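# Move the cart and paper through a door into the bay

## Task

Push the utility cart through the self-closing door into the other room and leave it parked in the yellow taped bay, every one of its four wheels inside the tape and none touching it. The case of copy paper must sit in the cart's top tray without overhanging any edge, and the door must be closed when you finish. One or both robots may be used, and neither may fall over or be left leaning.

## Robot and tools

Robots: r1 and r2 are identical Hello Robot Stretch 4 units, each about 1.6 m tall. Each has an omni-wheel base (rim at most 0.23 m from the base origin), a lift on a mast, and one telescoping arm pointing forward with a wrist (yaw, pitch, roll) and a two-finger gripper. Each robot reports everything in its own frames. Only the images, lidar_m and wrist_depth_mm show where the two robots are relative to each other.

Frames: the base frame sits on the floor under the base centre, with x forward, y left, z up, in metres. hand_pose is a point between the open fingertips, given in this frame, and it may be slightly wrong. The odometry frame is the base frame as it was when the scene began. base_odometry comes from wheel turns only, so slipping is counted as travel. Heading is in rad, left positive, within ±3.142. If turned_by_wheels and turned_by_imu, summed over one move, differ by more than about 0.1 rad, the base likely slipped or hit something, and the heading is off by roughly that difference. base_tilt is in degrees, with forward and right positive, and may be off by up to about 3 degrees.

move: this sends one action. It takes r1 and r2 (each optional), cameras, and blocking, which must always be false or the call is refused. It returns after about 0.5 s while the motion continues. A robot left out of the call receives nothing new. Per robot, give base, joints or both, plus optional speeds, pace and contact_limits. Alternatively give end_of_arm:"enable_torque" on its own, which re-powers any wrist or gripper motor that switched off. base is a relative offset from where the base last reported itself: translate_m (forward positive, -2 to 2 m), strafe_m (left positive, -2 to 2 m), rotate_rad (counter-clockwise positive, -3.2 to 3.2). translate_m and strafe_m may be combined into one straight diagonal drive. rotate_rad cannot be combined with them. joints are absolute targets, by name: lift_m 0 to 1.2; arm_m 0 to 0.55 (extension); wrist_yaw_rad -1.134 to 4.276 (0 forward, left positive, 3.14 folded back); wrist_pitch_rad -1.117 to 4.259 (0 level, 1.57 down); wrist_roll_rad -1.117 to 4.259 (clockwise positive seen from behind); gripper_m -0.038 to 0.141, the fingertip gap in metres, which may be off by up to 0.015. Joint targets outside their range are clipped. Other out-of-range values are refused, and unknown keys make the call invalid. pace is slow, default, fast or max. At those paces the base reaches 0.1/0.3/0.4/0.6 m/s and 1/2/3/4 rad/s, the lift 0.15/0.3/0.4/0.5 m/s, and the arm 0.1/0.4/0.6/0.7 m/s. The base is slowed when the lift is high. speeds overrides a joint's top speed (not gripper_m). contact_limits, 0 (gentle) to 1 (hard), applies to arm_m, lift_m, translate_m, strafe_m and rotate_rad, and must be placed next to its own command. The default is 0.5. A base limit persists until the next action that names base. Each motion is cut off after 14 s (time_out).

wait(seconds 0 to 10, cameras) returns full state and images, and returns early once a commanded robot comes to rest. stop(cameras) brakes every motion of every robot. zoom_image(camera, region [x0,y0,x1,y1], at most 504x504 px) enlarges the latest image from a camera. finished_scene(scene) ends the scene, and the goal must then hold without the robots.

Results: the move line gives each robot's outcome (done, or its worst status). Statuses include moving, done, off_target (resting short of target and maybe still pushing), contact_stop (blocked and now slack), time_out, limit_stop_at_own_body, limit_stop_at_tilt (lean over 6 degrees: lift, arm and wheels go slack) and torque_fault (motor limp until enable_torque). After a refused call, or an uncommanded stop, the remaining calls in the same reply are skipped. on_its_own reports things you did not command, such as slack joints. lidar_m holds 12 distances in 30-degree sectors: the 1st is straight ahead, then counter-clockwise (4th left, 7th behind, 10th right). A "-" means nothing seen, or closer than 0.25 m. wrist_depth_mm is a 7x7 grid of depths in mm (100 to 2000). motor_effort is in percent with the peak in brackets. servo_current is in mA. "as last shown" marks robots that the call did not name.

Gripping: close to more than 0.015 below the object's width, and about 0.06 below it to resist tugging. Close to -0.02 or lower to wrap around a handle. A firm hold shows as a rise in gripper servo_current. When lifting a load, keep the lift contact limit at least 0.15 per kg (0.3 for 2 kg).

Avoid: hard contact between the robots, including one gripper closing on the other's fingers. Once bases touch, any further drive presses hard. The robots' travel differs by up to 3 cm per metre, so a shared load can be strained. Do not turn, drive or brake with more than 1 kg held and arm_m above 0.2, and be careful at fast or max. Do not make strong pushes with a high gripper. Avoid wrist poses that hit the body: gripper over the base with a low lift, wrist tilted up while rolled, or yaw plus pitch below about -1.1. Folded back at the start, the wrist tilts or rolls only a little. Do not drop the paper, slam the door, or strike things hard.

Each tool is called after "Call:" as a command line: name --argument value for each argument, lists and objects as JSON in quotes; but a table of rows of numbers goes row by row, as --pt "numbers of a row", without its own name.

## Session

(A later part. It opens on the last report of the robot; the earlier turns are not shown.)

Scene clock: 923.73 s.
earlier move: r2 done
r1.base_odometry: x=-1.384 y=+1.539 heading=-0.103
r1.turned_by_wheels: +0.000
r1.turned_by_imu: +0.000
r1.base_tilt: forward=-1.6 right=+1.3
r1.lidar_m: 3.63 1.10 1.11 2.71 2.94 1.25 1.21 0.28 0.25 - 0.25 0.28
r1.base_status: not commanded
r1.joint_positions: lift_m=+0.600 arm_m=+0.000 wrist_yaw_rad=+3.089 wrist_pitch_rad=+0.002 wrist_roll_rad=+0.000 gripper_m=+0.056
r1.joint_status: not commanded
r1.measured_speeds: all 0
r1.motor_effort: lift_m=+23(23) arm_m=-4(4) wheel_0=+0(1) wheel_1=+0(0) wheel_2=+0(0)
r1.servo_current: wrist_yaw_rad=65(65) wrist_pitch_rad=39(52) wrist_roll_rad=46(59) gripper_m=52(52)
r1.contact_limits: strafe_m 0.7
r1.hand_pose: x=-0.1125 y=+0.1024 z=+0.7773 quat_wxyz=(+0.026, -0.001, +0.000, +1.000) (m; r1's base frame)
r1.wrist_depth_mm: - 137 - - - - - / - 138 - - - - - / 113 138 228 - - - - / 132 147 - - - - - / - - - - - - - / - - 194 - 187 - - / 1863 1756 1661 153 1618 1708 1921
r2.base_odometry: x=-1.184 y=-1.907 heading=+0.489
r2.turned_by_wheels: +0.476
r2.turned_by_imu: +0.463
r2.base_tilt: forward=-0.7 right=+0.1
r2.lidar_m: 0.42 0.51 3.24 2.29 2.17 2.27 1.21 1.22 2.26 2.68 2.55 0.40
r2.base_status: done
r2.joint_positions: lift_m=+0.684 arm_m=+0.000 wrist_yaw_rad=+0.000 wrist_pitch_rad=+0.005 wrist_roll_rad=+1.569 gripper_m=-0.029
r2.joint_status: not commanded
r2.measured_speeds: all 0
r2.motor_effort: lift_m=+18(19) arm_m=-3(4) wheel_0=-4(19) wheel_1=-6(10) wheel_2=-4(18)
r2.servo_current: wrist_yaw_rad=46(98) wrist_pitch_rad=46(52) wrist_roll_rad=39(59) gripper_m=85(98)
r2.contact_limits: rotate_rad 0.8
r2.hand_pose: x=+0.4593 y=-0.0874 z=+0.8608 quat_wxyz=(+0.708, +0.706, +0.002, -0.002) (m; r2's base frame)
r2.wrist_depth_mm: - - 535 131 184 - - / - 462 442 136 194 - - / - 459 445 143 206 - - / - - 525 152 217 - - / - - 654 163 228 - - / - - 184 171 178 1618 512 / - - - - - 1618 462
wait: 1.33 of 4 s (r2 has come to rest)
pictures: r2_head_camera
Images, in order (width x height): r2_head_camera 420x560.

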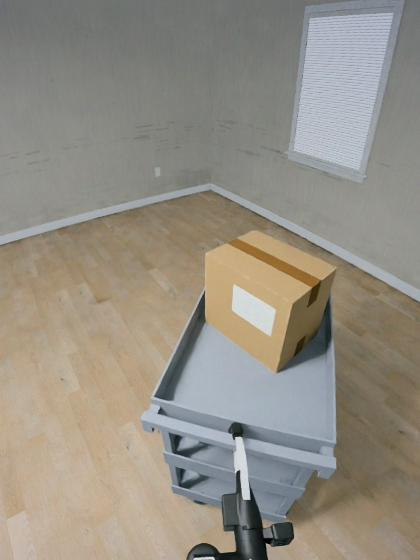

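Call:
move --blocking false --r2 '{"base":{"strafe_m":-0.42},"contact_limits":{"strafe_m":0.8}}' --cameras '[]'

Call:
wait --seconds 6 --cameras '[]'

Call:
move --blocking false --r2 '{"base":{"rotate_rad":0.546},"pace":"slow","contact_limits":{"rotate_rad":0.8}}' --cameras '[]'

Call:
wait --seconds 4 --cameras '["r2_head_camera","r1_head_camera"]'

Scene clock: 930.93 s.
move: r2 moving
r1: as last shown
r1.lidar_m: 3.62 1.09 1.10 2.71 2.92 1.22 1.21 0.30 0.25 - 0.25 0.25
r1.motor_effort: lift_m=+23(23) arm_m=-4(4) wheel_0=+0(0) wheel_1=+0(0) wheel_2=+0(0)
r1.servo_current: wrist_yaw_rad=52(65) wrist_pitch_rad=46(46) wrist_roll_rad=33(59) gripper_m=39(46)
r1.contact_limits: strafe_m 0.7
r1.wrist_depth_mm: - 138 - - - - - / - 138 - - - - - / 113 138 227 - - - - / 132 148 - - - - - / - - - - - - - / - - 193 - 187 - - / 1808 1708 1708 153 1464 1756 1863
r2.base_odometry: x=-1.167 y=-1.939 heading=+0.489
r2.turned_by_wheels: +0.000
r2.turned_by_imu: +0.001
r2.base_tilt: forward=-0.6 right=+0.1
r2.lidar_m: 0.41 0.49 3.29 2.34 2.22 2.31 1.21 1.23 2.23 2.67 2.52 0.41
r2.base_status: strafe_m moving
r2.joint_positions: lift_m=+0.684 arm_m=+0.000 wrist_yaw_rad=+0.001 wrist_pitch_rad=+0.005 wrist_roll_rad=+1.569 gripper_m=-0.029
r2.joint_status: not commanded
r2.measured_speeds: translate_m=+0.000 strafe_m=-0.139 rotate_rad=-0.001 lift_m=+0.000 arm_m=+0.000 wrist_yaw_rad=+0.000 wrist_pitch_rad=+0.000 wrist_roll_rad=+0.000
r2.motor_effort: lift_m=+18(18) arm_m=-3(4) wheel_0=+14(16) wheel_1=-10(13) wheel_2=+0(4)
r2.servo_current: wrist_yaw_rad=39(46) wrist_pitch_rad=39(46) wrist_roll_rad=46(59) gripper_m=85(98)
r2.contact_limits: strafe_m 0.8
r2.hand_pose: x=+0.4594 y=-0.0871 z=+0.8608 quat_wxyz=(+0.708, +0.706, +0.002, -0.001) (m; r2's base frame)
r2.wrist_depth_mm: - - - 132 187 - - / - 500 462 139 196 759 - / - 449 439 146 207 - - / - - 512 154 218 - - / - - 621 163 228 - - / - - 186 171 178 1756 517 / - - - - - - 473
pictures: none
No camera images: "cameras" was empty.

Scene clock: 933.17 s.
earlier move: r2 done
r1.base_odometry: x=-1.384 y=+1.539 heading=-0.103
r1.turned_by_wheels: +0.000
r1.turned_by_imu: +0.000
r1.base_tilt: forward=-1.6 right=+1.2
r1.lidar_m: 3.61 1.07 1.09 2.70 2.91 1.10 - 0.28 0.25 - 0.25 0.25
r1.base_status: not commanded
r1.joint_positions: lift_m=+0.600 arm_m=+0.000 wrist_yaw_rad=+3.089 wrist_pitch_rad=+0.002 wrist_roll_rad=+0.000 gripper_m=+0.056
r1.joint_status: not commanded
r1.measured_speeds: all 0
r1.motor_effort: lift_m=+23(23) arm_m=-4(4) wheel_0=+0(1) wheel_1=+0(0) wheel_2=+0(0)
r1.servo_current: wrist_yaw_rad=46(65) wrist_pitch_rad=46(59) wrist_roll_rad=39(65) gripper_m=39(52)
r1.contact_limits: strafe_m 0.7
r1.hand_pose: x=-0.1125 y=+0.1024 z=+0.7773 quat_wxyz=(+0.026, -0.001, +0.000, +1.000) (m; r1's base frame)
r1.wrist_depth_mm: - 137 - - - - - / - 138 - - - - - / 113 138 229 - - 1808 - / 132 147 - - - 1576 - / - - - - - - - / - - 194 - 187 - - / 1863 1756 1708 153 1366 1138 1808
r2.base_odometry: x=-0.986 y=-2.278 heading=+0.489
r2.turned_by_wheels: +0.000
r2.turned_by_imu: +0.002
r2.base_tilt: forward=-0.7 right=+0.1
r2.lidar_m: 0.35 0.34 3.73 2.68 2.53 2.64 1.13 1.18 1.99 2.34 2.21 0.47
r2.base_status: done
r2.joint_positions: lift_m=+0.684 arm_m=+0.000 wrist_yaw_rad=+0.005 wrist_pitch_rad=+0.005 wrist_roll_rad=+1.569 gripper_m=-0.029
r2.joint_status: not commanded
r2.measured_speeds: all 0
r2.motor_effort: lift_m=+18(19) arm_m=-3(4) wheel_0=+3(20) wheel_1=-2(13) wheel_2=+0(4)
r2.servo_current: wrist_yaw_rad=39(65) wrist_pitch_rad=46(52) wrist_roll_rad=52(59) gripper_m=91(98)
r2.contact_limits: strafe_m 0.8
r2.hand_pose: x=+0.4597 y=-0.0860 z=+0.8608 quat_wxyz=(+0.708, +0.706, +0.003, +0.000) (m; r2's base frame)
r2.wrist_depth_mm: - - - 263 289 297 297 / - - - 208 274 1618 1160 / - - - 199 259 1808 - / - - 661 189 249 842 - / - - 469 182 239 842 - / - - 186 173 179 - - / - - 504 - 221 - -
wait: 2.23 of 6 s (r2 has come to rest)
pictures: none
No camera images: "cameras" was empty.

Scene clock: 933.67 s.
move: r2 moving
r1: as last shown
r1.base_tilt: forward=-1.6 right=+1.3
r1.lidar_m: 3.60 1.09 1.12 2.69 2.93 1.09 - 0.27 0.25 - 0.25 0.29
r1.servo_current: wrist_yaw_rad=46(52) wrist_pitch_rad=46(52) wrist_roll_rad=52(59) gripper_m=46(46)
r1.contact_limits: strafe_m 0.7
r1.wrist_depth_mm: - 138 - - - - - / - 138 - - - - - / 113 138 227 - - 1138 - / 132 147 - - - 1921 - / - - - - - - - / - - 193 - 187 - - / 1863 1756 1756 153 1336 1138 1756
r2.base_odometry: x=-0.987 y=-2.278 heading=+0.613
r2.turned_by_wheels: +0.124
r2.turned_by_imu: +0.120
r2.base_tilt: forward=-0.7 right=+0.1
r2.lidar_m: 0.36 0.39 3.31 2.60 2.53 1.21 1.14 1.98 2.06 2.24 2.21 0.42
r2.base_status: rotate_rad moving
r2.joint_positions: lift_m=+0.684 arm_m=+0.000 wrist_yaw_rad=-0.008 wrist_pitch_rad=+0.005 wrist_roll_rad=+1.569 gripper_m=-0.029
r2.joint_status: not commanded
r2.measured_speeds: translate_m=-0.002 strafe_m=+0.000 rotate_rad=+0.490 lift_m=+0.000 arm_m=+0.000 wrist_yaw_rad=+0.000 wrist_pitch_rad=+0.000 wrist_roll_rad=+0.000
r2.motor_effort: lift_m=+18(18) arm_m=-3(4) wheel_0=-11(13) wheel_1=-8(9) wheel_2=-16(16)
r2.servo_current: wrist_yaw_rad=52(59) wrist_pitch_rad=39(52) wrist_roll_rad=59(59) gripper_m=91(98)
r2.contact_limits: rotate_rad 0.8
r2.hand_pose: x=+0.4586 y=-0.0897 z=+0.8608 quat_wxyz=(+0.708, +0.706, -0.001, -0.005) (m; r2's base frame)
r2.wrist_depth_mm: - - - 197 262 1397 1042 / - - - 191 254 1708 1160 / - - - 186 248 1708 - / - - 521 182 241 842 - / - - 477 178 236 - - / - - 185 173 178 - - / - - 539 - 226 - -
pictures: none
No camera images: "cameras" was empty.

Scene clock: 934.93 s.
earlier move: r2 done
r1.base_odometry: x=-1.384 y=+1.539 heading=-0.103
r1.turned_by_wheels: +0.000
r1.turned_by_imu: +0.000
r1.base_tilt: forward=-1.6 right=+1.3
r1.lidar_m: 3.61 1.09 1.12 2.67 2.92 1.12 - 0.28 0.26 - 0.25 0.27
r1.base_status: not commanded
r1.joint_positions: lift_m=+0.600 arm_m=+0.000 wrist_yaw_rad=+3.089 wrist_pitch_rad=+0.002 wrist_roll_rad=+0.000 gripper_m=+0.056
r1.joint_status: not commanded
r1.measured_speeds: all 0
r1.motor_effort: lift_m=+23(23) arm_m=-4(4) wheel_0=+0(1) wheel_1=+0(0) wheel_2=+0(0)
r1.servo_current: wrist_yaw_rad=46(72) wrist_pitch_rad=46(52) wrist_roll_rad=52(72) gripper_m=33(52)
r1.contact_limits: strafe_m 0.7
r1.hand_pose: x=-0.1125 y=+0.1024 z=+0.7773 quat_wxyz=(+0.026, -0.001, +0.000, +1.000) (m; r1's base frame)
r1.wrist_depth_mm: - 138 - - - - - / - 138 - - - - - / 113 138 228 - - 1118 - / 131 148 - - - 1808 - / - - - - - - - / - - 194 - 187 - - / 1863 1708 1708 153 1366 1255 1863
r2.base_odometry: x=-0.986 y=-2.278 heading=+1.033
r2.turned_by_wheels: +0.421
r2.turned_by_imu: +0.409
r2.base_tilt: forward=-0.7 right=+0.1
r2.lidar_m: 0.44 3.69 2.68 2.54 2.62 1.12 1.18 1.96 2.33 2.20 2.27 0.36
r2.base_status: done
r2.joint_positions: lift_m=+0.684 arm_m=+0.000 wrist_yaw_rad=-0.006 wrist_pitch_rad=+0.005 wrist_roll_rad=+1.569 gripper_m=-0.029
r2.joint_status: not commanded
r2.measured_speeds: all 0
r2.motor_effort: lift_m=+18(19) arm_m=-4(4) wheel_0=-6(13) wheel_1=-6(9) wheel_2=-5(16)
r2.servo_current: wrist_yaw_rad=52(65) wrist_pitch_rad=46(52) wrist_roll_rad=52(59) gripper_m=85(98)
r2.contact_limits: rotate_rad 0.8
r2.hand_pose: x=+0.4588 y=-0.0891 z=+0.8608 quat_wxyz=(+0.708, +0.706, +0.000, -0.004) (m; r2's base frame)
r2.wrist_depth_mm: - 394 389 102 156 - - / - 397 402 108 169 - - / - - 492 116 184 - - / - - - 130 202 - - / - - - 144 224 1708 - / - - 185 166 179 1618 477 / - - - - - 1708 1182
wait: 1.27 of 4 s (r2 has come to rest)
pictures: r1_head_camera, r2_head_camera
Images, in order (width x height): r1_head_camera 420x560, r2_head_camera 420x560.

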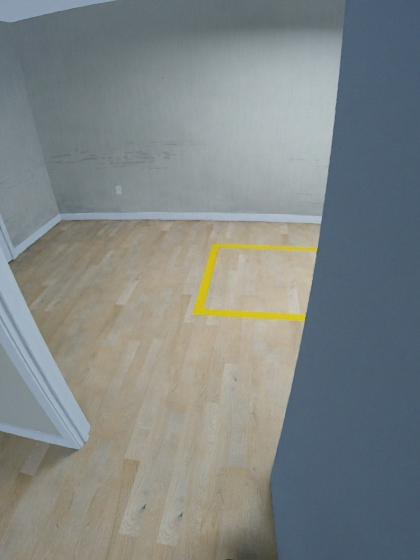

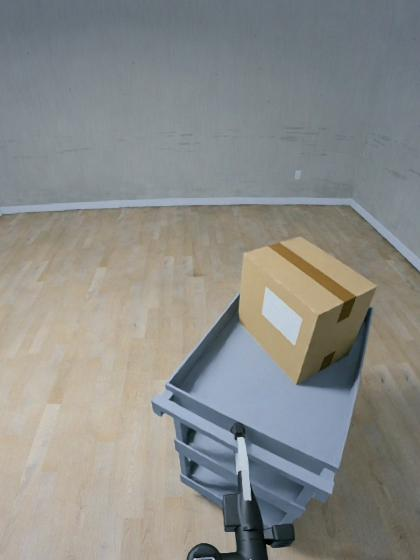

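Call:
move --blocking false --r2 '{"base":{"translate_m":-0.45,"strafe_m":-0.09},"pace":"slow","contact_limits":{"translate_m":0.6}}' --cameras '[]'

Call:
wait --seconds 7 --cameras '["r2_head_camera","r1_head_left_camera","r1_head_right_camera","r2_head_left_camera","r2_head_right_camera"]'

Scene clock: 944.93 s.
move: r2 moving
r1: as last shown
r1.lidar_m: 3.62 1.11 1.11 2.70 2.95 1.10 - 0.27 0.25 - 0.25 0.26
r1.servo_current: wrist_yaw_rad=52(65) wrist_pitch_rad=39(52) wrist_roll_rad=46(59) gripper_m=39(52)
r1.contact_limits: strafe_m 0.7
r1.wrist_depth_mm: - 138 - - - - - / - 138 - - - - - / 113 138 228 - - 1118 - / 132 148 - - - 1863 - / - - - - - - - / - - 193 - 187 - - / 1756 1708 1708 153 1366 1281 1863
r2.base_odometry: x=-0.991 y=-2.289 heading=+1.033
r2.turned_by_wheels: +0.000
r2.turned_by_imu: +0.000
r2.base_tilt: forward=-0.7 right=+0.1
r2.lidar_m: 0.44 3.69 2.66 2.54 2.64 1.11 1.20 1.99 2.35 2.21 2.29 0.37
r2.base_status: translate_m moving; strafe_m moving
r2.joint_positions: lift_m=+0.684 arm_m=+0.000 wrist_yaw_rad=-0.003 wrist_pitch_rad=+0.005 wrist_roll_rad=+1.569 gripper_m=-0.029
r2.joint_status: not commanded
r2.measured_speeds: translate_m=-0.049 strafe_m=-0.009 rotate_rad=+0.002 lift_m=+0.000 arm_m=+0.000 wrist_yaw_rad=+0.002 wrist_pitch_rad=+0.000 wrist_roll_rad=+0.000
r2.motor_effort: lift_m=+18(19) arm_m=-3(4) wheel_0=-10(10) wheel_1=-8(10) wheel_2=+10(11)
r2.servo_current: wrist_yaw_rad=52(59) wrist_pitch_rad=46(52) wrist_roll_rad=59(59) gripper_m=91(98)
r2.contact_limits: translate_m 0.6
r2.hand_pose: x=+0.4590 y=-0.0883 z=+0.8608 quat_wxyz=(+0.708, +0.706, +0.001, -0.003) (m; r2's base frame)
r2.wrist_depth_mm: - 399 397 103 156 - - / - 399 402 110 170 - - / - - 496 117 185 - - / - - 647 131 204 - - / - - - 145 225 1756 - / - - 184 166 179 1618 477 / - - - - - 1756 1182
pictures: none
No camera images: "cameras" was empty.

Scene clock: 950.30 s.
earlier move: r2 done
r1.base_odometry: x=-1.384 y=+1.539 heading=-0.103
r1.turned_by_wheels: +0.000
r1.turned_by_imu: +0.000
r1.base_tilt: forward=-1.6 right=+1.2
r1.lidar_m: 3.61 1.12 1.11 2.69 0.76 0.75 - 0.28 0.25 - 0.25 0.25
r1.base_status: not commanded
r1.joint_positions: lift_m=+0.600 arm_m=+0.000 wrist_yaw_rad=+3.089 wrist_pitch_rad=+0.002 wrist_roll_rad=+0.000 gripper_m=+0.056
r1.joint_status: not commanded
r1.measured_speeds: all 0
r1.motor_effort: lift_m=+23(23) arm_m=-4(4) wheel_0=+0(1) wheel_1=+0(1) wheel_2=+0(0)
r1.servo_current: wrist_yaw_rad=59(72) wrist_pitch_rad=33(52) wrist_roll_rad=46(72) gripper_m=39(52)
r1.contact_limits: strafe_m 0.7
r1.hand_pose: x=-0.1125 y=+0.1024 z=+0.7773 quat_wxyz=(+0.026, -0.001, +0.000, +1.000) (m; r1's base frame)
r1.wrist_depth_mm: - 138 - - - - - / - 138 - - - - - / 113 138 228 - - 1537 750 / 131 148 - - - - - / - - - - - - - / - - 194 - 188 - - / 1808 1708 1808 153 1808 - 1808
r2.base_odometry: x=-1.139 y=-2.710 heading=+1.033
r2.turned_by_wheels: +0.000
r2.turned_by_imu: +0.002
r2.base_tilt: forward=-0.7 right=+0.1
r2.lidar_m: 0.38 0.41 2.74 2.61 0.84 0.77 1.50 1.53 2.11 2.10 2.20 0.43
r2.base_status: done
r2.joint_positions: lift_m=+0.684 arm_m=+0.000 wrist_yaw_rad=+0.003 wrist_pitch_rad=+0.005 wrist_roll_rad=+1.569 gripper_m=-0.029
r2.joint_status: not commanded
r2.measured_speeds: all 0
r2.motor_effort: lift_m=+18(19) arm_m=-4(4) wheel_0=-3(14) wheel_1=-5(10) wheel_2=+6(14)
r2.servo_current: wrist_yaw_rad=39(65) wrist_pitch_rad=39(52) wrist_roll_rad=46(59) gripper_m=98(98)
r2.contact_limits: translate_m 0.6
r2.hand_pose: x=+0.4595 y=-0.0867 z=+0.8608 quat_wxyz=(+0.708, +0.706, +0.003, -0.001) (m; r2's base frame)
r2.wrist_depth_mm: - - - 179 241 1661 1160 / - - - 178 239 1708 559 / - - 621 177 237 831 - / - - 469 234 236 842 - / - - 496 174 235 - - / - - 185 173 179 - - / - - 591 - 231 - -
wait: 5.37 of 7 s (r2 has come to rest)
pictures: r1_head_left_camera, r1_head_right_camera, r2_head_camera, r2_head_left_camera, r2_head_right_camera
Images, in order (width x height): r1_head_left_camera 420x672, r1_head_right_camera 420x672, r2_head_camera 420x560, r2_head_left_camera 420x672, r2_head_right_camera 420x672.

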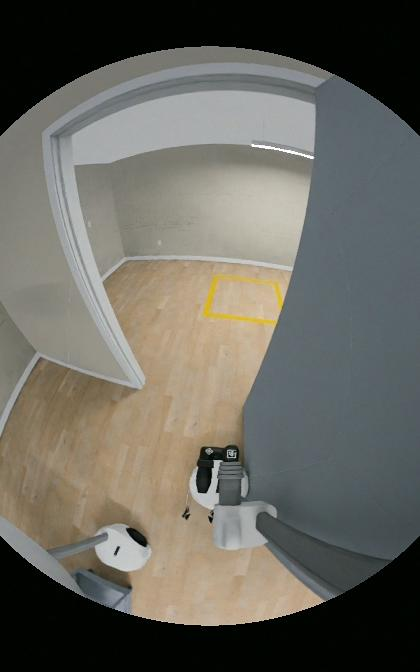

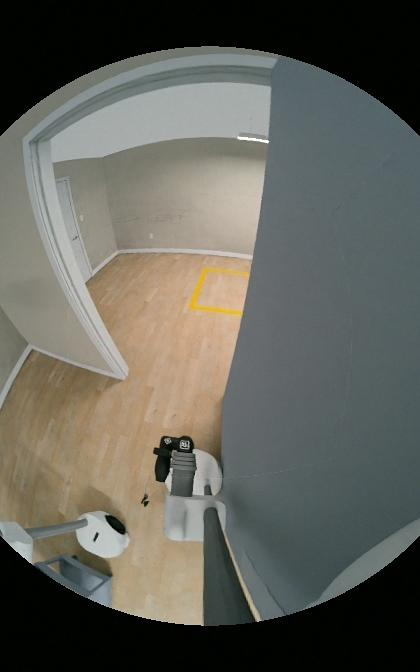

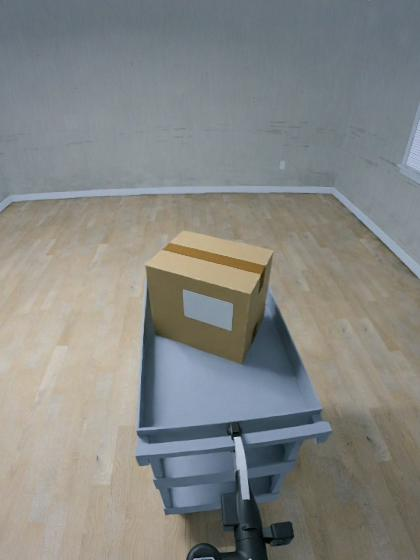

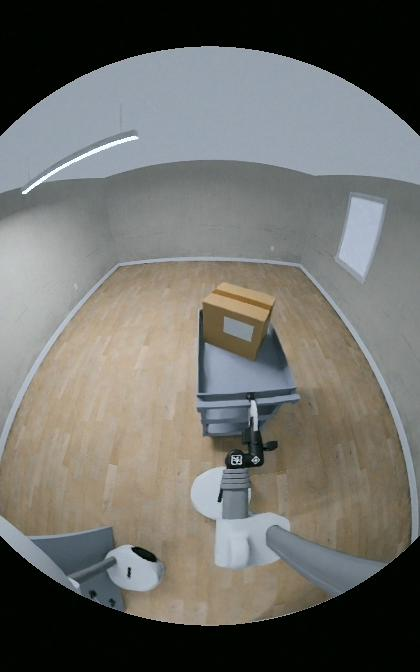

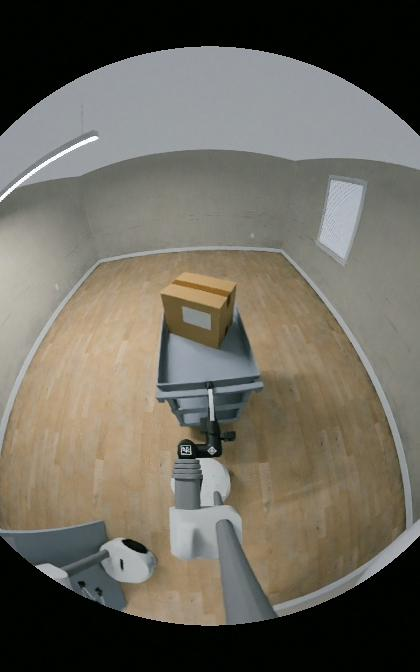

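Call:
move --blocking false --r2 '{"base":{"translate_m":-0.6},"pace":"slow","contact_limits":{"translate_m":0.6}}' --cameras '[]'

Call:
wait --seconds 8 --cameras '[]'

Call:
move --blocking false --r2 '{"base":{"translate_m":-0.35,"strafe_m":0.1},"pace":"slow","contact_limits":{"translate_m":0.6}}' --cameras '[]'

Call:
wait --seconds 6 --cameras '["r2_head_left_camera","r2_head_right_camera","r1_head_left_camera"]'

Scene clock: 959.67 s.
move: r2 moving
r1: as last shown
r1.lidar_m: 3.62 1.07 1.11 2.71 0.75 0.74 - 0.27 0.25 - 0.25 0.27
r1.servo_current: wrist_yaw_rad=52(65) wrist_pitch_rad=39(46) wrist_roll_rad=52(59) gripper_m=46(46)
r1.contact_limits: strafe_m 0.7
r1.wrist_depth_mm: - 137 - - - - - / - 138 - - - - - / 113 138 228 - - 1537 750 / 132 147 - - - 1863 - / - - - - - - - / - - 193 - 187 - - / 1808 1661 1756 154 1808 - 1863
r2.base_odometry: x=-1.146 y=-2.721 heading=+1.033
r2.turned_by_wheels: +0.000
r2.turned_by_imu: +0.001
r2.base_tilt: forward=-0.7 right=+0.1
r2.lidar_m: 0.40 0.40 2.73 2.63 0.83 0.76 1.48 1.53 2.10 2.13 2.21 0.44
r2.base_status: translate_m moving
r2.joint_positions: lift_m=+0.684 arm_m=+0.000 wrist_yaw_rad=+0.003 wrist_pitch_rad=+0.005 wrist_roll_rad=+1.569 gripper_m=-0.029
r2.joint_status: not commanded
r2.measured_speeds: translate_m=-0.049 strafe_m=+0.000 rotate_rad=-0.001 lift_m=+0.000 arm_m=+0.000 wrist_yaw_rad=+0.000 wrist_pitch_rad=+0.000 wrist_roll_rad=+0.000
r2.motor_effort: lift_m=+18(19) arm_m=-4(4) wheel_0=-8(8) wheel_1=-5(7) wheel_2=+12(12)
r2.servo_current: wrist_yaw_rad=46(52) wrist_pitch_rad=39(46) wrist_roll_rad=39(65) gripper_m=85(91)
r2.contact_limits: translate_m 0.6
r2.hand_pose: x=+0.4595 y=-0.0867 z=+0.8608 quat_wxyz=(+0.708, +0.706, +0.003, -0.001) (m; r2's base frame)
r2.wrist_depth_mm: - - - 181 243 1661 1182 / - - - 180 241 1661 525 / - - 640 178 239 820 - / - - 469 236 236 831 - / - - 496 176 234 - - / - - 184 174 179 - - / - - 580 - 230 - -
pictures: none
No camera images: "cameras" was empty.

Scene clock: 966.43 s.
earlier move: r2 done
r1.base_odometry: x=-1.384 y=+1.539 heading=-0.103
r1.turned_by_wheels: +0.000
r1.turned_by_imu: +0.000
r1.base_tilt: forward=-1.6 right=+1.3
r1.lidar_m: 3.62 1.08 1.07 0.35 0.42 0.73 - 0.27 0.25 - 0.25 0.27
r1.base_status: not commanded
r1.joint_positions: lift_m=+0.600 arm_m=+0.000 wrist_yaw_rad=+3.089 wrist_pitch_rad=+0.002 wrist_roll_rad=+0.000 gripper_m=+0.056
r1.joint_status: not commanded
r1.measured_speeds: all 0
r1.motor_effort: lift_m=+23(23) arm_m=-4(4) wheel_0=-1(1) wheel_1=+0(1) wheel_2=+0(0)
r1.servo_current: wrist_yaw_rad=46(72) wrist_pitch_rad=46(52) wrist_roll_rad=46(72) gripper_m=39(52)
r1.contact_limits: strafe_m 0.7
r1.hand_pose: x=-0.1125 y=+0.1024 z=+0.7773 quat_wxyz=(+0.026, -0.001, +0.000, +1.000) (m; r1's base frame)
r1.wrist_depth_mm: - 138 - - - - - / - 138 - - - - - / 113 138 229 - - 1060 946 / 131 148 - - - 1060 - / - - - - - - - / - - 193 - 187 - - / 1863 1708 1756 153 1863 723 -
r2.base_odometry: x=-1.446 y=-3.225 heading=+1.033
r2.turned_by_wheels: +0.000
r2.turned_by_imu: +0.000
r2.base_tilt: forward=-0.7 right=+0.1
r2.lidar_m: 0.38 0.43 2.72 0.41 0.38 1.01 3.97 0.93 1.25 2.14 2.22 0.41
r2.base_status: done
r2.joint_positions: lift_m=+0.684 arm_m=+0.000 wrist_yaw_rad=+0.003 wrist_pitch_rad=+0.005 wrist_roll_rad=+1.569 gripper_m=-0.029
r2.joint_status: not commanded
r2.measured_speeds: all 0
r2.motor_effort: lift_m=+18(19) arm_m=-4(4) wheel_0=-5(13) wheel_1=-6(8) wheel_2=+7(12)
r2.servo_current: wrist_yaw_rad=46(59) wrist_pitch_rad=46(52) wrist_roll_rad=46(65) gripper_m=91(98)
r2.contact_limits: translate_m 0.6
r2.hand_pose: x=+0.4595 y=-0.0867 z=+0.8608 quat_wxyz=(+0.708, +0.706, +0.003, -0.001) (m; r2's base frame)
r2.wrist_depth_mm: - - - 175 236 1661 1160 / - - - 175 236 1618 - / - - 585 174 236 831 - / - 488 469 233 234 831 - / - - 500 174 233 - - / - - 185 173 179 - - / - - - - 232 - -
wait: 6.77 of 8 s (r2 has come to rest)
pictures: none
No camera images: "cameras" was empty.

Scene clock: 966.93 s.
move: r2 moving
r1: as last shown
r1.lidar_m: 3.62 1.08 1.12 0.39 0.42 0.73 - 0.27 0.25 - 0.25 0.26
r1.motor_effort: lift_m=+23(23) arm_m=-4(4) wheel_0=+0(0) wheel_1=+0(0) wheel_2=+0(0)
r1.servo_current: wrist_yaw_rad=59(59) wrist_pitch_rad=52(52) wrist_roll_rad=33(59) gripper_m=46(46)
r1.contact_limits: strafe_m 0.7
r1.wrist_depth_mm: - 138 - - - - - / - 138 - - - - - / 113 138 228 - - 1060 960 / 131 148 - - - 1042 - / - - - - - - - / - - 193 - 187 - - / 1808 1708 1708 153 1863 723 -
r2.base_odometry: x=-1.456 y=-3.234 heading=+1.033
r2.turned_by_wheels: +0.000
r2.turned_by_imu: +0.000
r2.base_tilt: forward=-0.7 right=+0.1
r2.lidar_m: 0.39 0.40 2.72 0.40 0.38 1.02 3.99 0.90 1.22 2.12 2.22 0.42
r2.base_status: translate_m moving; strafe_m moving
r2.joint_positions: lift_m=+0.684 arm_m=+0.000 wrist_yaw_rad=+0.002 wrist_pitch_rad=+0.005 wrist_roll_rad=+1.569 gripper_m=-0.029
r2.joint_status: not commanded
r2.measured_speeds: translate_m=-0.047 strafe_m=+0.013 rotate_rad=+0.001 lift_m=+0.000 arm_m=+0.000 wrist_yaw_rad=-0.003 wrist_pitch_rad=+0.000 wrist_roll_rad=+0.000
r2.motor_effort: lift_m=+18(19) arm_m=-4(4) wheel_0=-11(11) wheel_1=-6(8) wheel_2=+10(12)
r2.servo_current: wrist_yaw_rad=46(59) wrist_pitch_rad=52(52) wrist_roll_rad=39(59) gripper_m=91(98)
r2.contact_limits: translate_m 0.6
r2.hand_pose: x=+0.4595 y=-0.0868 z=+0.8608 quat_wxyz=(+0.708, +0.706, +0.002, -0.001) (m; r2's base frame)
r2.wrist_depth_mm: - - - 176 236 1708 1160 / - - - 176 236 1661 - / - - 585 175 234 831 - / - 488 466 233 234 831 - / - - 500 174 234 - - / - - 186 173 179 - - / - - - - 232 - -
pictures: none
No camera images: "cameras" was empty.

Scene clock: 971.30 s.
earlier move: r2 done
r1.base_odometry: x=-1.384 y=+1.539 heading=-0.103
r1.turned_by_wheels: +0.000
r1.turned_by_imu: +0.000
r1.base_tilt: forward=-1.6 right=+1.3
r1.lidar_m: 3.61 0.38 0.29 0.29 0.44 0.60 - 0.27 0.25 - 0.25 0.26
r1.base_status: not commanded
r1.joint_positions: lift_m=+0.600 arm_m=+0.000 wrist_yaw_rad=+3.089 wrist_pitch_rad=+0.002 wrist_roll_rad=+0.000 gripper_m=+0.056
r1.joint_status: not commanded
r1.measured_speeds: all 0
r1.motor_effort: lift_m=+23(23) arm_m=-4(4) wheel_0=+0(1) wheel_1=+0(0) wheel_2=+0(0)
r1.servo_current: wrist_yaw_rad=46(72) wrist_pitch_rad=39(52) wrist_roll_rad=46(72) gripper_m=39(46)
r1.contact_limits: strafe_m 0.7
r1.hand_pose: x=-0.1125 y=+0.1024 z=+0.7773 quat_wxyz=(+0.026, -0.001, +0.000, +1.000) (m; r1's base frame)
r1.wrist_depth_mm: - 138 - - - - - / - 138 - - - - 723 / 113 138 228 - - - 723 / 131 147 - - - - 433 / - - - - - - 452 / - - 193 - 187 - 436 / 1808 1708 1708 153 1808 1576 439
r2.base_odometry: x=-1.712 y=-3.474 heading=+1.032
r2.turned_by_wheels: +0.000
r2.turned_by_imu: -0.002
r2.base_tilt: forward=-0.7 right=+0.1
r2.lidar_m: 0.39 0.45 0.29 0.29 0.65 0.88 3.56 0.65 0.75 2.01 2.33 0.42
r2.base_status: done
r2.joint_positions: lift_m=+0.684 arm_m=+0.000 wrist_yaw_rad=-0.003 wrist_pitch_rad=+0.005 wrist_roll_rad=+1.569 gripper_m=-0.029
r2.joint_status: not commanded
r2.measured_speeds: all 0
r2.motor_effort: lift_m=+18(19) arm_m=-4(4) wheel_0=-7(15) wheel_1=-5(8) wheel_2=+3(12)
r2.servo_current: wrist_yaw_rad=52(65) wrist_pitch_rad=46(52) wrist_roll_rad=39(59) gripper_m=78(98)
r2.contact_limits: translate_m 0.6
r2.hand_pose: x=+0.4591 y=-0.0882 z=+0.8608 quat_wxyz=(+0.708, +0.706, +0.001, -0.003) (m; r2's base frame)
r2.wrist_depth_mm: - - - 148 204 1537 - / - - 535 152 209 759 - / - 469 445 156 216 - - / - - 492 163 222 842 - / - - 569 168 229 - - / - - 185 172 179 - - / - - - - - 1708 484
wait: 4.37 of 6 s (r2 has come to rest)
pictures: r1_head_left_camera, r2_head_left_camera, r2_head_right_camera
Images, in order (width x height): r1_head_left_camera 420x672, r2_head_left_camera 420x672, r2_head_right_camera 420x672.

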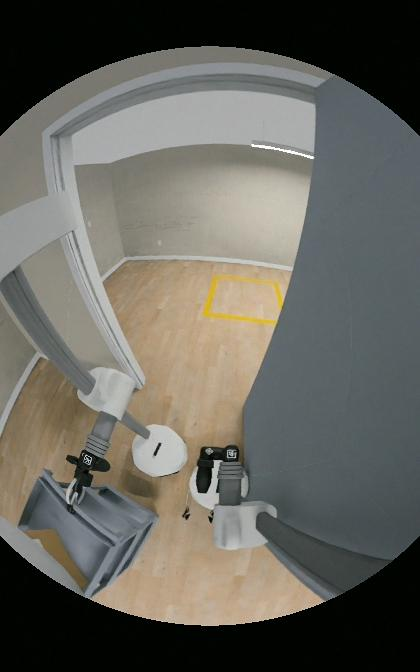

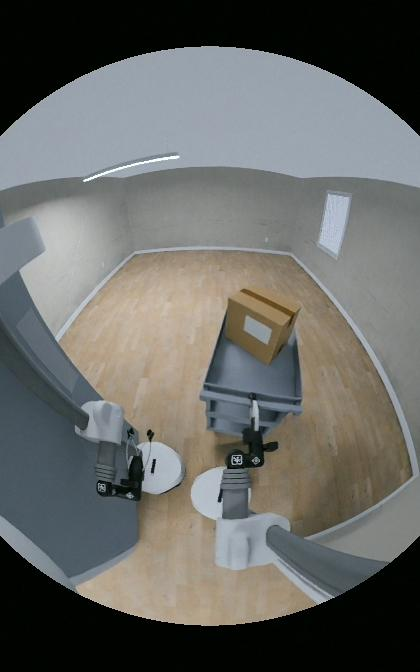

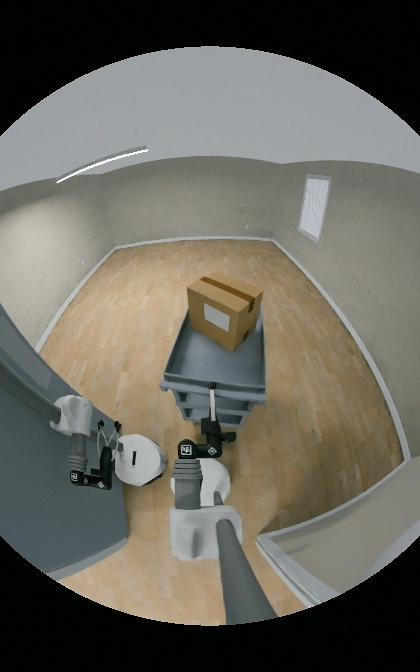

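Call:
move --blocking false --r2 '{"base":{"translate_m":-0.5,"strafe_m":-0.04},"pace":"slow","contact_limits":{"translate_m":0.5}}' --cameras '[]'

Call:
wait --seconds 7 --cameras '["r2_head_left_camera","r2_head_right_camera","r1_head_left_camera","r2_head_camera"]'

Scene clock: 1001.67 s.
move: r2 moving
r1: as last shown
r1.lidar_m: 3.62 0.38 0.29 0.34 0.43 0.64 - 0.27 0.25 - 0.25 0.27
r1.motor_effort: lift_m=+23(23) arm_m=-4(4) wheel_0=+0(0) wheel_1=+0(0) wheel_2=+0(0)
r1.servo_current: wrist_yaw_rad=39(72) wrist_pitch_rad=46(46) wrist_roll_rad=46(59) gripper_m=46(46)
r1.contact_limits: strafe_m 0.7
r1.wrist_depth_mm: - 138 - - - - - / - 138 - - - - 715 / 113 138 227 - - - 715 / 132 148 - - - - 421 / - - - - - - 430 / - - 194 - 188 - 430 / 1808 1756 1756 153 1863 1576 -
r2.base_odometry: x=-1.717 y=-3.485 heading=+1.032
r2.turned_by_wheels: +0.000
r2.turned_by_imu: +0.000
r2.base_tilt: forward=-0.7 right=+0.0
r2.lidar_m: 0.41 0.49 0.28 0.29 0.64 0.87 3.53 0.64 0.71 1.96 2.35 0.41
r2.base_status: translate_m moving; strafe_m moving
r2.joint_positions: lift_m=+0.684 arm_m=+0.000 wrist_yaw_rad=-0.003 wrist_pitch_rad=+0.005 wrist_roll_rad=+1.569 gripper_m=-0.029
r2.joint_status: not commanded
r2.measured_speeds: translate_m=-0.049 strafe_m=-0.004 rotate_rad=+0.003 lift_m=+0.000 arm_m=+0.000 wrist_yaw_rad=+0.000 wrist_pitch_rad=+0.000 wrist_roll_rad=+0.000
r2.motor_effort: lift_m=+19(19) arm_m=-4(4) wheel_0=-5(10) wheel_1=-7(10) wheel_2=+10(10)
r2.servo_current: wrist_yaw_rad=46(59) wrist_pitch_rad=39(46) wrist_roll_rad=46(59) gripper_m=85(98)
r2.contact_limits: translate_m 0.5
r2.hand_pose: x=+0.4591 y=-0.0882 z=+0.8608 quat_wxyz=(+0.708, +0.706, +0.001, -0.003) (m; r2's base frame)
r2.wrist_depth_mm: - - - 147 202 1464 - / - - 525 151 208 759 - / - 462 442 155 216 - - / - - 496 162 222 831 - / - - 574 168 229 - - / - - 184 173 179 - - / - - - - - 1708 480
pictures: none
No camera images: "cameras" was empty.

Scene clock: 1007.47 s.
earlier move: r2 done
r1.base_odometry: x=-1.384 y=+1.539 heading=-0.103
r1.turned_by_wheels: +0.000
r1.turned_by_imu: +0.000
r1.base_tilt: forward=-1.6 right=+1.2
r1.lidar_m: 3.63 0.61 0.38 0.37 0.52 4.37 - 0.29 0.25 - 0.25 0.27
r1.base_status: not commanded
r1.joint_positions: lift_m=+0.600 arm_m=+0.000 wrist_yaw_rad=+3.089 wrist_pitch_rad=+0.002 wrist_roll_rad=+0.000 gripper_m=+0.056
r1.joint_status: not commanded
r1.measured_speeds: all 0
r1.motor_effort: lift_m=+23(23) arm_m=-4(4) wheel_0=+0(1) wheel_1=+0(1) wheel_2=+0(0)
r1.servo_current: wrist_yaw_rad=26(72) wrist_pitch_rad=39(52) wrist_roll_rad=46(72) gripper_m=46(52)
r1.contact_limits: strafe_m 0.7
r1.hand_pose: x=-0.1125 y=+0.1024 z=+0.7773 quat_wxyz=(+0.026, -0.001, +0.000, +1.000) (m; r1's base frame)
r1.wrist_depth_mm: - 137 - - - - - / - 138 - - - - - / 113 138 227 - - - - / 132 148 - - - - - / - - - - - - - / - - 193 - 188 - - / 1863 1708 1756 153 1808 1708 1863
r2.base_odometry: x=-1.934 y=-3.924 heading=+1.033
r2.turned_by_wheels: +0.001
r2.turned_by_imu: +0.002
r2.base_tilt: forward=-0.6 right=+0.1
r2.lidar_m: 0.39 0.47 0.64 0.62 0.70 3.13 3.00 3.09 0.33 0.33 2.32 0.39
r2.base_status: done
r2.joint_positions: lift_m=+0.684 arm_m=+0.000 wrist_yaw_rad=+0.002 wrist_pitch_rad=+0.005 wrist_roll_rad=+1.569 gripper_m=-0.029
r2.joint_status: not commanded
r2.measured_speeds: all 0
r2.motor_effort: lift_m=+18(19) arm_m=-4(4) wheel_0=-1(10) wheel_1=-4(10) wheel_2=+8(13)
r2.servo_current: wrist_yaw_rad=39(65) wrist_pitch_rad=46(52) wrist_roll_rad=39(59) gripper_m=91(98)
r2.contact_limits: translate_m 0.5
r2.hand_pose: x=+0.4595 y=-0.0869 z=+0.8608 quat_wxyz=(+0.708, +0.706, +0.002, -0.001) (m; r2's base frame)
r2.wrist_depth_mm: - - - 135 190 - - / - - 477 143 200 768 - / - 449 439 148 208 - - / - - 508 155 217 - - / - - 615 165 228 - - / - - 185 170 179 1756 525 / - - - - - - 480
wait: 5.80 of 7 s (r2 has come to rest)
pictures: r1_head_left_camera, r2_head_camera, r2_head_left_camera, r2_head_right_camera
Images, in order (width x height): r1_head_left_camera 420x672, r2_head_camera 420x560, r2_head_left_camera 420x672, r2_head_right_camera 420x672.

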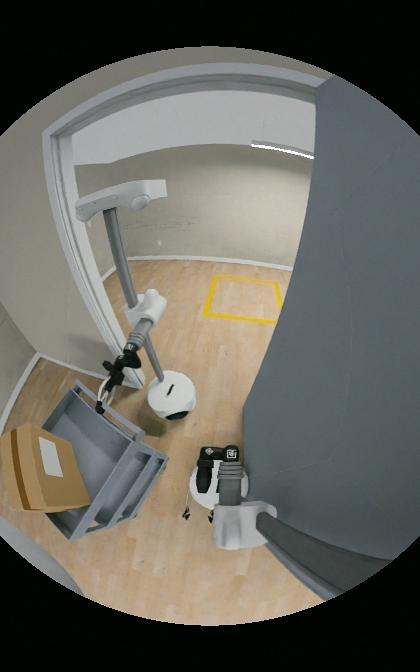

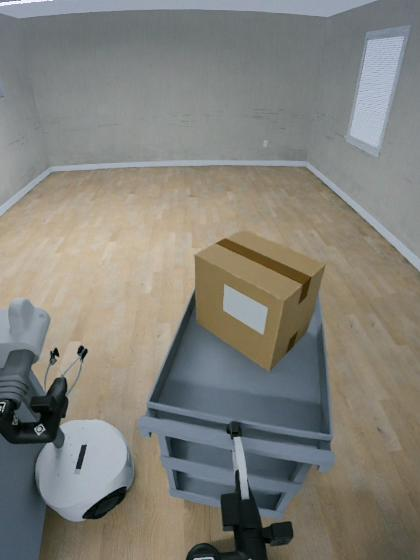

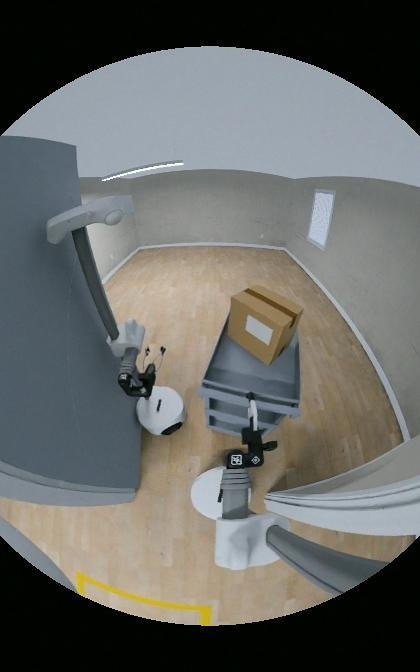

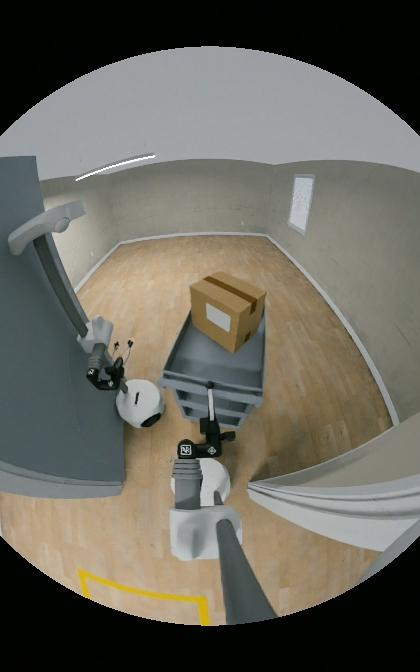

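Call:
move --blocking false --r2 '{"base":{"translate_m":-0.4},"pace":"slow","contact_limits":{"translate_m":0.5}}' --cameras '[]'

Call:
wait --seconds 6 --cameras '["r2_head_camera","r2_head_left_camera","r2_head_right_camera"]'

Scene clock: 1032.80 s.
move: r2 moving
r1: as last shown
r1.lidar_m: 3.62 0.61 0.37 0.40 0.50 4.42 - 0.27 0.25 - 0.25 0.26
r1.motor_effort: lift_m=+23(23) arm_m=-4(4) wheel_0=+0(1) wheel_1=+0(0) wheel_2=+0(0)
r1.servo_current: wrist_yaw_rad=39(65) wrist_pitch_rad=46(46) wrist_roll_rad=46(65) gripper_m=39(46)
r1.contact_limits: strafe_m 0.7
r1.wrist_depth_mm: - 138 - - - - - / - 138 - - - - - / 113 138 227 - - - - / 131 148 - - - - - / - - - - - - - / - - 194 - 187 - - / 1808 1708 1708 153 1808 1708 1863
r2.base_odometry: x=-1.940 y=-3.934 heading=+1.033
r2.turned_by_wheels: +0.000
r2.turned_by_imu: +0.000
r2.base_tilt: forward=-0.7 right=+0.1
r2.lidar_m: 0.42 0.48 0.65 0.63 0.70 3.11 2.97 3.09 0.32 0.33 2.30 0.40
r2.base_status: translate_m moving
r2.joint_positions: lift_m=+0.684 arm_m=+0.000 wrist_yaw_rad=+0.002 wrist_pitch_rad=+0.005 wrist_roll_rad=+1.569 gripper_m=-0.029
r2.joint_status: not commanded
r2.measured_speeds: translate_m=-0.048 strafe_m=+0.000 rotate_rad=+0.001 lift_m=+0.000 arm_m=+0.000 wrist_yaw_rad=+0.000 wrist_pitch_rad=+0.000 wrist_roll_rad=+0.000
r2.motor_effort: lift_m=+18(19) arm_m=-4(4) wheel_0=-2(7) wheel_1=-7(7) wheel_2=+12(13)
r2.servo_current: wrist_yaw_rad=46(52) wrist_pitch_rad=46(52) wrist_roll_rad=46(52) gripper_m=91(98)
r2.contact_limits: translate_m 0.5
r2.hand_pose: x=+0.4595 y=-0.0869 z=+0.8608 quat_wxyz=(+0.708, +0.706, +0.002, -0.001) (m; r2's base frame)
r2.wrist_depth_mm: - - - 136 191 - - / - - 477 143 199 759 - / - 449 436 149 208 - - / - - 508 156 218 - - / - - 615 165 229 - - / - - 184 171 179 1708 530 / - - - - - - 480
pictures: none
No camera images: "cameras" was empty.

Scene clock: 1037.57 s.
earlier move: r2 done
r1.base_odometry: x=-1.384 y=+1.539 heading=-0.103
r1.turned_by_wheels: +0.000
r1.turned_by_imu: +0.000
r1.base_tilt: forward=-1.6 right=+1.3
r1.lidar_m: 0.97 0.56 0.51 0.54 2.92 4.41 - 0.26 0.25 - 0.25 0.26
r1.base_status: not commanded
r1.joint_positions: lift_m=+0.600 arm_m=+0.000 wrist_yaw_rad=+3.089 wrist_pitch_rad=+0.002 wrist_roll_rad=+0.000 gripper_m=+0.056
r1.joint_status: not commanded
r1.measured_speeds: all 0
r1.motor_effort: lift_m=+23(23) arm_m=-4(4) wheel_0=+0(1) wheel_1=+0(0) wheel_2=+0(0)
r1.servo_current: wrist_yaw_rad=46(72) wrist_pitch_rad=46(52) wrist_roll_rad=39(72) gripper_m=39(52)
r1.contact_limits: strafe_m 0.7
r1.hand_pose: x=-0.1125 y=+0.1024 z=+0.7773 quat_wxyz=(+0.026, -0.001, +0.000, +1.000) (m; r1's base frame)
r1.wrist_depth_mm: - 138 - - - - - / - 138 - - - - - / 113 138 228 - - - - / 131 147 - - - - - / - - - - - - - / - - 194 - 187 - - / 1863 1708 1708 153 1808 1708 1921
r2.base_odometry: x=-2.138 y=-4.267 heading=+1.032
r2.turned_by_wheels: -0.001
r2.turned_by_imu: -0.001
r2.base_tilt: forward=-0.7 right=+0.1
r2.lidar_m: 0.41 0.51 0.69 0.81 2.62 2.71 2.59 2.70 2.28 0.96 0.41 0.40
r2.base_status: done
r2.joint_positions: lift_m=+0.684 arm_m=+0.000 wrist_yaw_rad=-0.001 wrist_pitch_rad=+0.005 wrist_roll_rad=+1.569 gripper_m=-0.029
r2.joint_status: not commanded
r2.measured_speeds: all 0
r2.motor_effort: lift_m=+19(19) arm_m=-4(4) wheel_0=-7(14) wheel_1=-5(8) wheel_2=+3(13)
r2.servo_current: wrist_yaw_rad=39(65) wrist_pitch_rad=46(52) wrist_roll_rad=39(65) gripper_m=85(98)
r2.contact_limits: translate_m 0.5
r2.hand_pose: x=+0.4592 y=-0.0877 z=+0.8608 quat_wxyz=(+0.708, +0.706, +0.001, -0.002) (m; r2's base frame)
r2.wrist_depth_mm: - - 539 131 185 - - / - 462 445 137 195 - - / - 459 445 144 206 - - / - - 525 152 217 - - / - - 640 163 228 - - / - - 185 170 180 1618 512 / - - - - - 1808 462
wait: 4.77 of 6 s (r2 has come to rest)
pictures: r2_head_camera, r2_head_left_camera, r2_head_right_camera
Images, in order (width x height): r2_head_camera 420x560, r2_head_left_camera 420x672, r2_head_right_camera 420x672.

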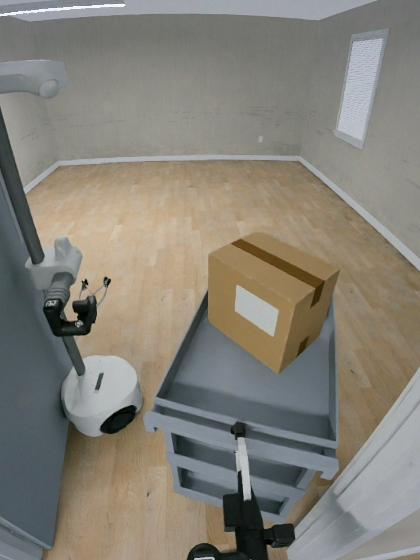

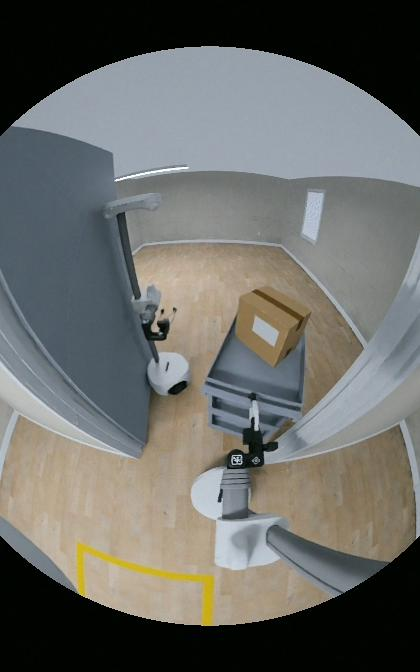

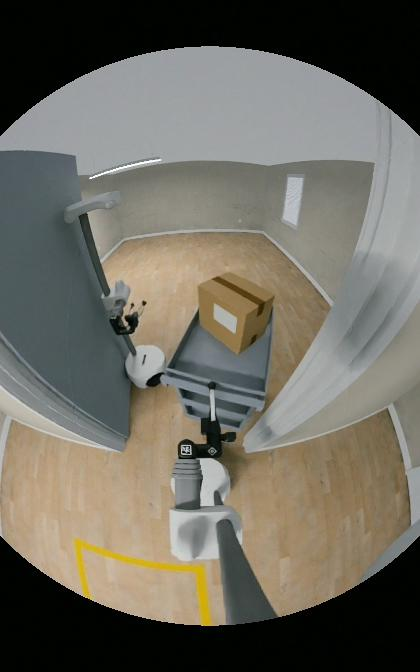

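Call:
move --blocking false --r2 '{"base":{"translate_m":-0.5,"strafe_m":0.12},"pace":"slow","contact_limits":{"translate_m":0.5}}' --cameras '[]'

Call:
wait --seconds 7 --cameras '["r2_head_camera","r2_head_left_camera","r2_head_right_camera"]'

Scene clock: 1061.47 s.
move: r2 moving
r1: as last shown
r1.base_tilt: forward=-1.6 right=+1.2
r1.lidar_m: 0.98 0.55 0.52 0.55 2.91 4.37 - 0.28 0.25 - 0.25 0.27
r1.motor_effort: lift_m=+23(23) arm_m=-4(4) wheel_0=+0(0) wheel_1=+0(0) wheel_2=+0(0)
r1.servo_current: wrist_yaw_rad=52(59) wrist_pitch_rad=46(46) wrist_roll_rad=46(59) gripper_m=39(46)
r1.contact_limits: strafe_m 0.7
r1.wrist_depth_mm: - 138 - - - - - / - 138 - - - - - / 113 138 227 - - - - / 132 148 - - - - - / - - - - - - - / - - 193 - 187 - - / 1808 1661 1756 154 1863 1708 1863
r2.base_odometry: x=-2.147 y=-4.276 heading=+1.031
r2.turned_by_wheels: -0.001
r2.turned_by_imu: +0.000
r2.base_tilt: forward=-0.7 right=+0.1
r2.lidar_m: 0.43 0.50 0.70 0.88 2.61 2.70 2.58 2.69 2.30 1.03 0.41 0.40
r2.base_status: translate_m moving; strafe_m moving
r2.joint_positions: lift_m=+0.684 arm_m=+0.000 wrist_yaw_rad=-0.002 wrist_pitch_rad=+0.005 wrist_roll_rad=+1.569 gripper_m=-0.029
r2.joint_status: not commanded
r2.measured_speeds: translate_m=-0.049 strafe_m=+0.012 rotate_rad=-0.003 lift_m=+0.000 arm_m=+0.000 wrist_yaw_rad=-0.006 wrist_pitch_rad=+0.000 wrist_roll_rad=+0.000
r2.motor_effort: lift_m=+18(19) arm_m=-4(4) wheel_0=-12(13) wheel_1=-8(8) wheel_2=+8(9)
r2.servo_current: wrist_yaw_rad=52(52) wrist_pitch_rad=46(52) wrist_roll_rad=52(59) gripper_m=85(98)
r2.contact_limits: translate_m 0.5
r2.hand_pose: x=+0.4592 y=-0.0879 z=+0.8608 quat_wxyz=(+0.708, +0.706, +0.001, -0.002) (m; r2's base frame)
r2.wrist_depth_mm: - - 539 132 185 - - / - 466 445 137 195 - - / - 459 445 144 207 - - / - - 525 152 219 - - / - - 640 164 227 - - / - - 185 172 179 1576 504 / - - - - - 1708 462
pictures: none
No camera images: "cameras" was empty.

Scene clock: 1067.37 s.
earlier move: r2 done
r1.base_odometry: x=-1.384 y=+1.539 heading=-0.103
r1.turned_by_wheels: +0.000
r1.turned_by_imu: +0.000
r1.base_tilt: forward=-1.6 right=+1.3
r1.lidar_m: 0.84 0.62 0.79 2.69 2.94 4.41 - 0.28 0.25 - 0.25 0.25
r1.base_status: not commanded
r1.joint_positions: lift_m=+0.600 arm_m=+0.000 wrist_yaw_rad=+3.089 wrist_pitch_rad=+0.002 wrist_roll_rad=+0.000 gripper_m=+0.056
r1.joint_status: not commanded
r1.measured_speeds: all 0
r1.motor_effort: lift_m=+23(23) arm_m=-4(4) wheel_0=+0(1) wheel_1=+0(0) wheel_2=+0(0)
r1.servo_current: wrist_yaw_rad=39(72) wrist_pitch_rad=46(52) wrist_roll_rad=52(72) gripper_m=39(46)
r1.contact_limits: strafe_m 0.7
r1.hand_pose: x=-0.1125 y=+0.1024 z=+0.7773 quat_wxyz=(+0.026, -0.001, +0.000, +1.000) (m; r1's base frame)
r1.wrist_depth_mm: - 137 - - - - - / - 138 - - - - - / 113 138 228 - - - - / 132 147 - - - - - / - - - - - - - / - - 194 - 187 - - / 1863 1708 1756 153 1756 1661 1863
r2.base_odometry: x=-2.498 y=-4.634 heading=+1.031
r2.turned_by_wheels: +0.000
r2.turned_by_imu: -0.001
r2.base_tilt: forward=-0.7 right=+0.1
r2.lidar_m: 0.43 0.48 1.01 2.38 2.47 2.17 2.10 2.16 2.42 2.32 1.06 0.42
r2.base_status: done
r2.joint_positions: lift_m=+0.684 arm_m=+0.000 wrist_yaw_rad=-0.003 wrist_pitch_rad=+0.005 wrist_roll_rad=+1.569 gripper_m=-0.029
r2.joint_status: not commanded
r2.measured_speeds: all 0
r2.motor_effort: lift_m=+18(19) arm_m=-4(4) wheel_0=-7(15) wheel_1=-6(9) wheel_2=+5(11)
r2.servo_current: wrist_yaw_rad=39(59) wrist_pitch_rad=46(52) wrist_roll_rad=59(65) gripper_m=85(98)
r2.contact_limits: translate_m 0.5
r2.hand_pose: x=+0.4590 y=-0.0883 z=+0.8608 quat_wxyz=(+0.708, +0.706, +0.001, -0.003) (m; r2's base frame)
r2.wrist_depth_mm: - - - 136 191 699 - / - - 473 142 199 768 - / - 455 442 149 208 - - / - - 512 156 218 - - / - - 615 165 228 - - / - - 185 170 179 1205 521 / - - - - - - 473
wait: 5.90 of 7 s (r2 has come to rest)
pictures: r2_head_camera, r2_head_left_camera, r2_head_right_camera
Images, in order (width x height): r2_head_camera 420x560, r2_head_left_camera 420x672, r2_head_right_camera 420x672.

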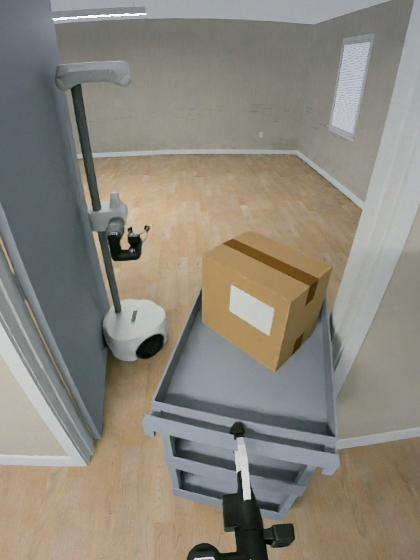

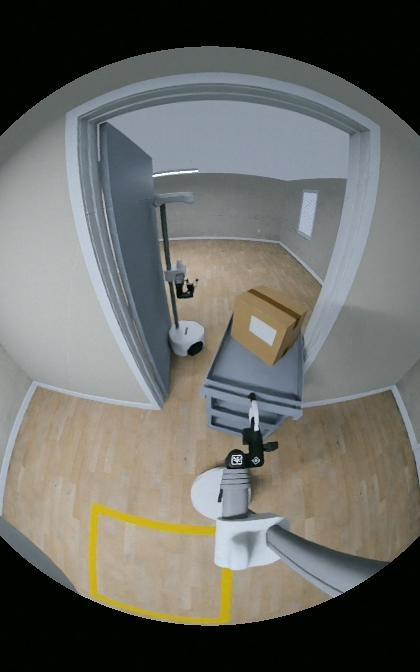

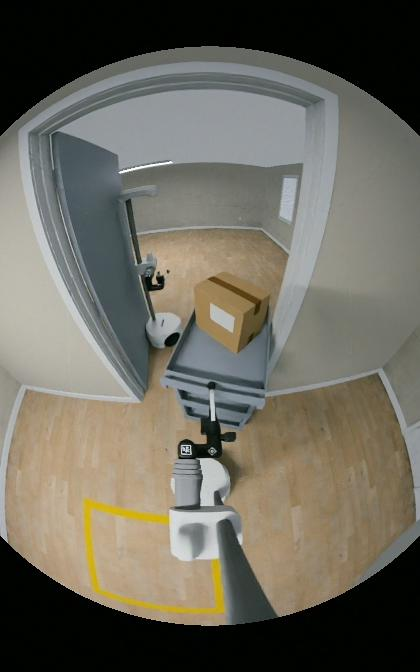

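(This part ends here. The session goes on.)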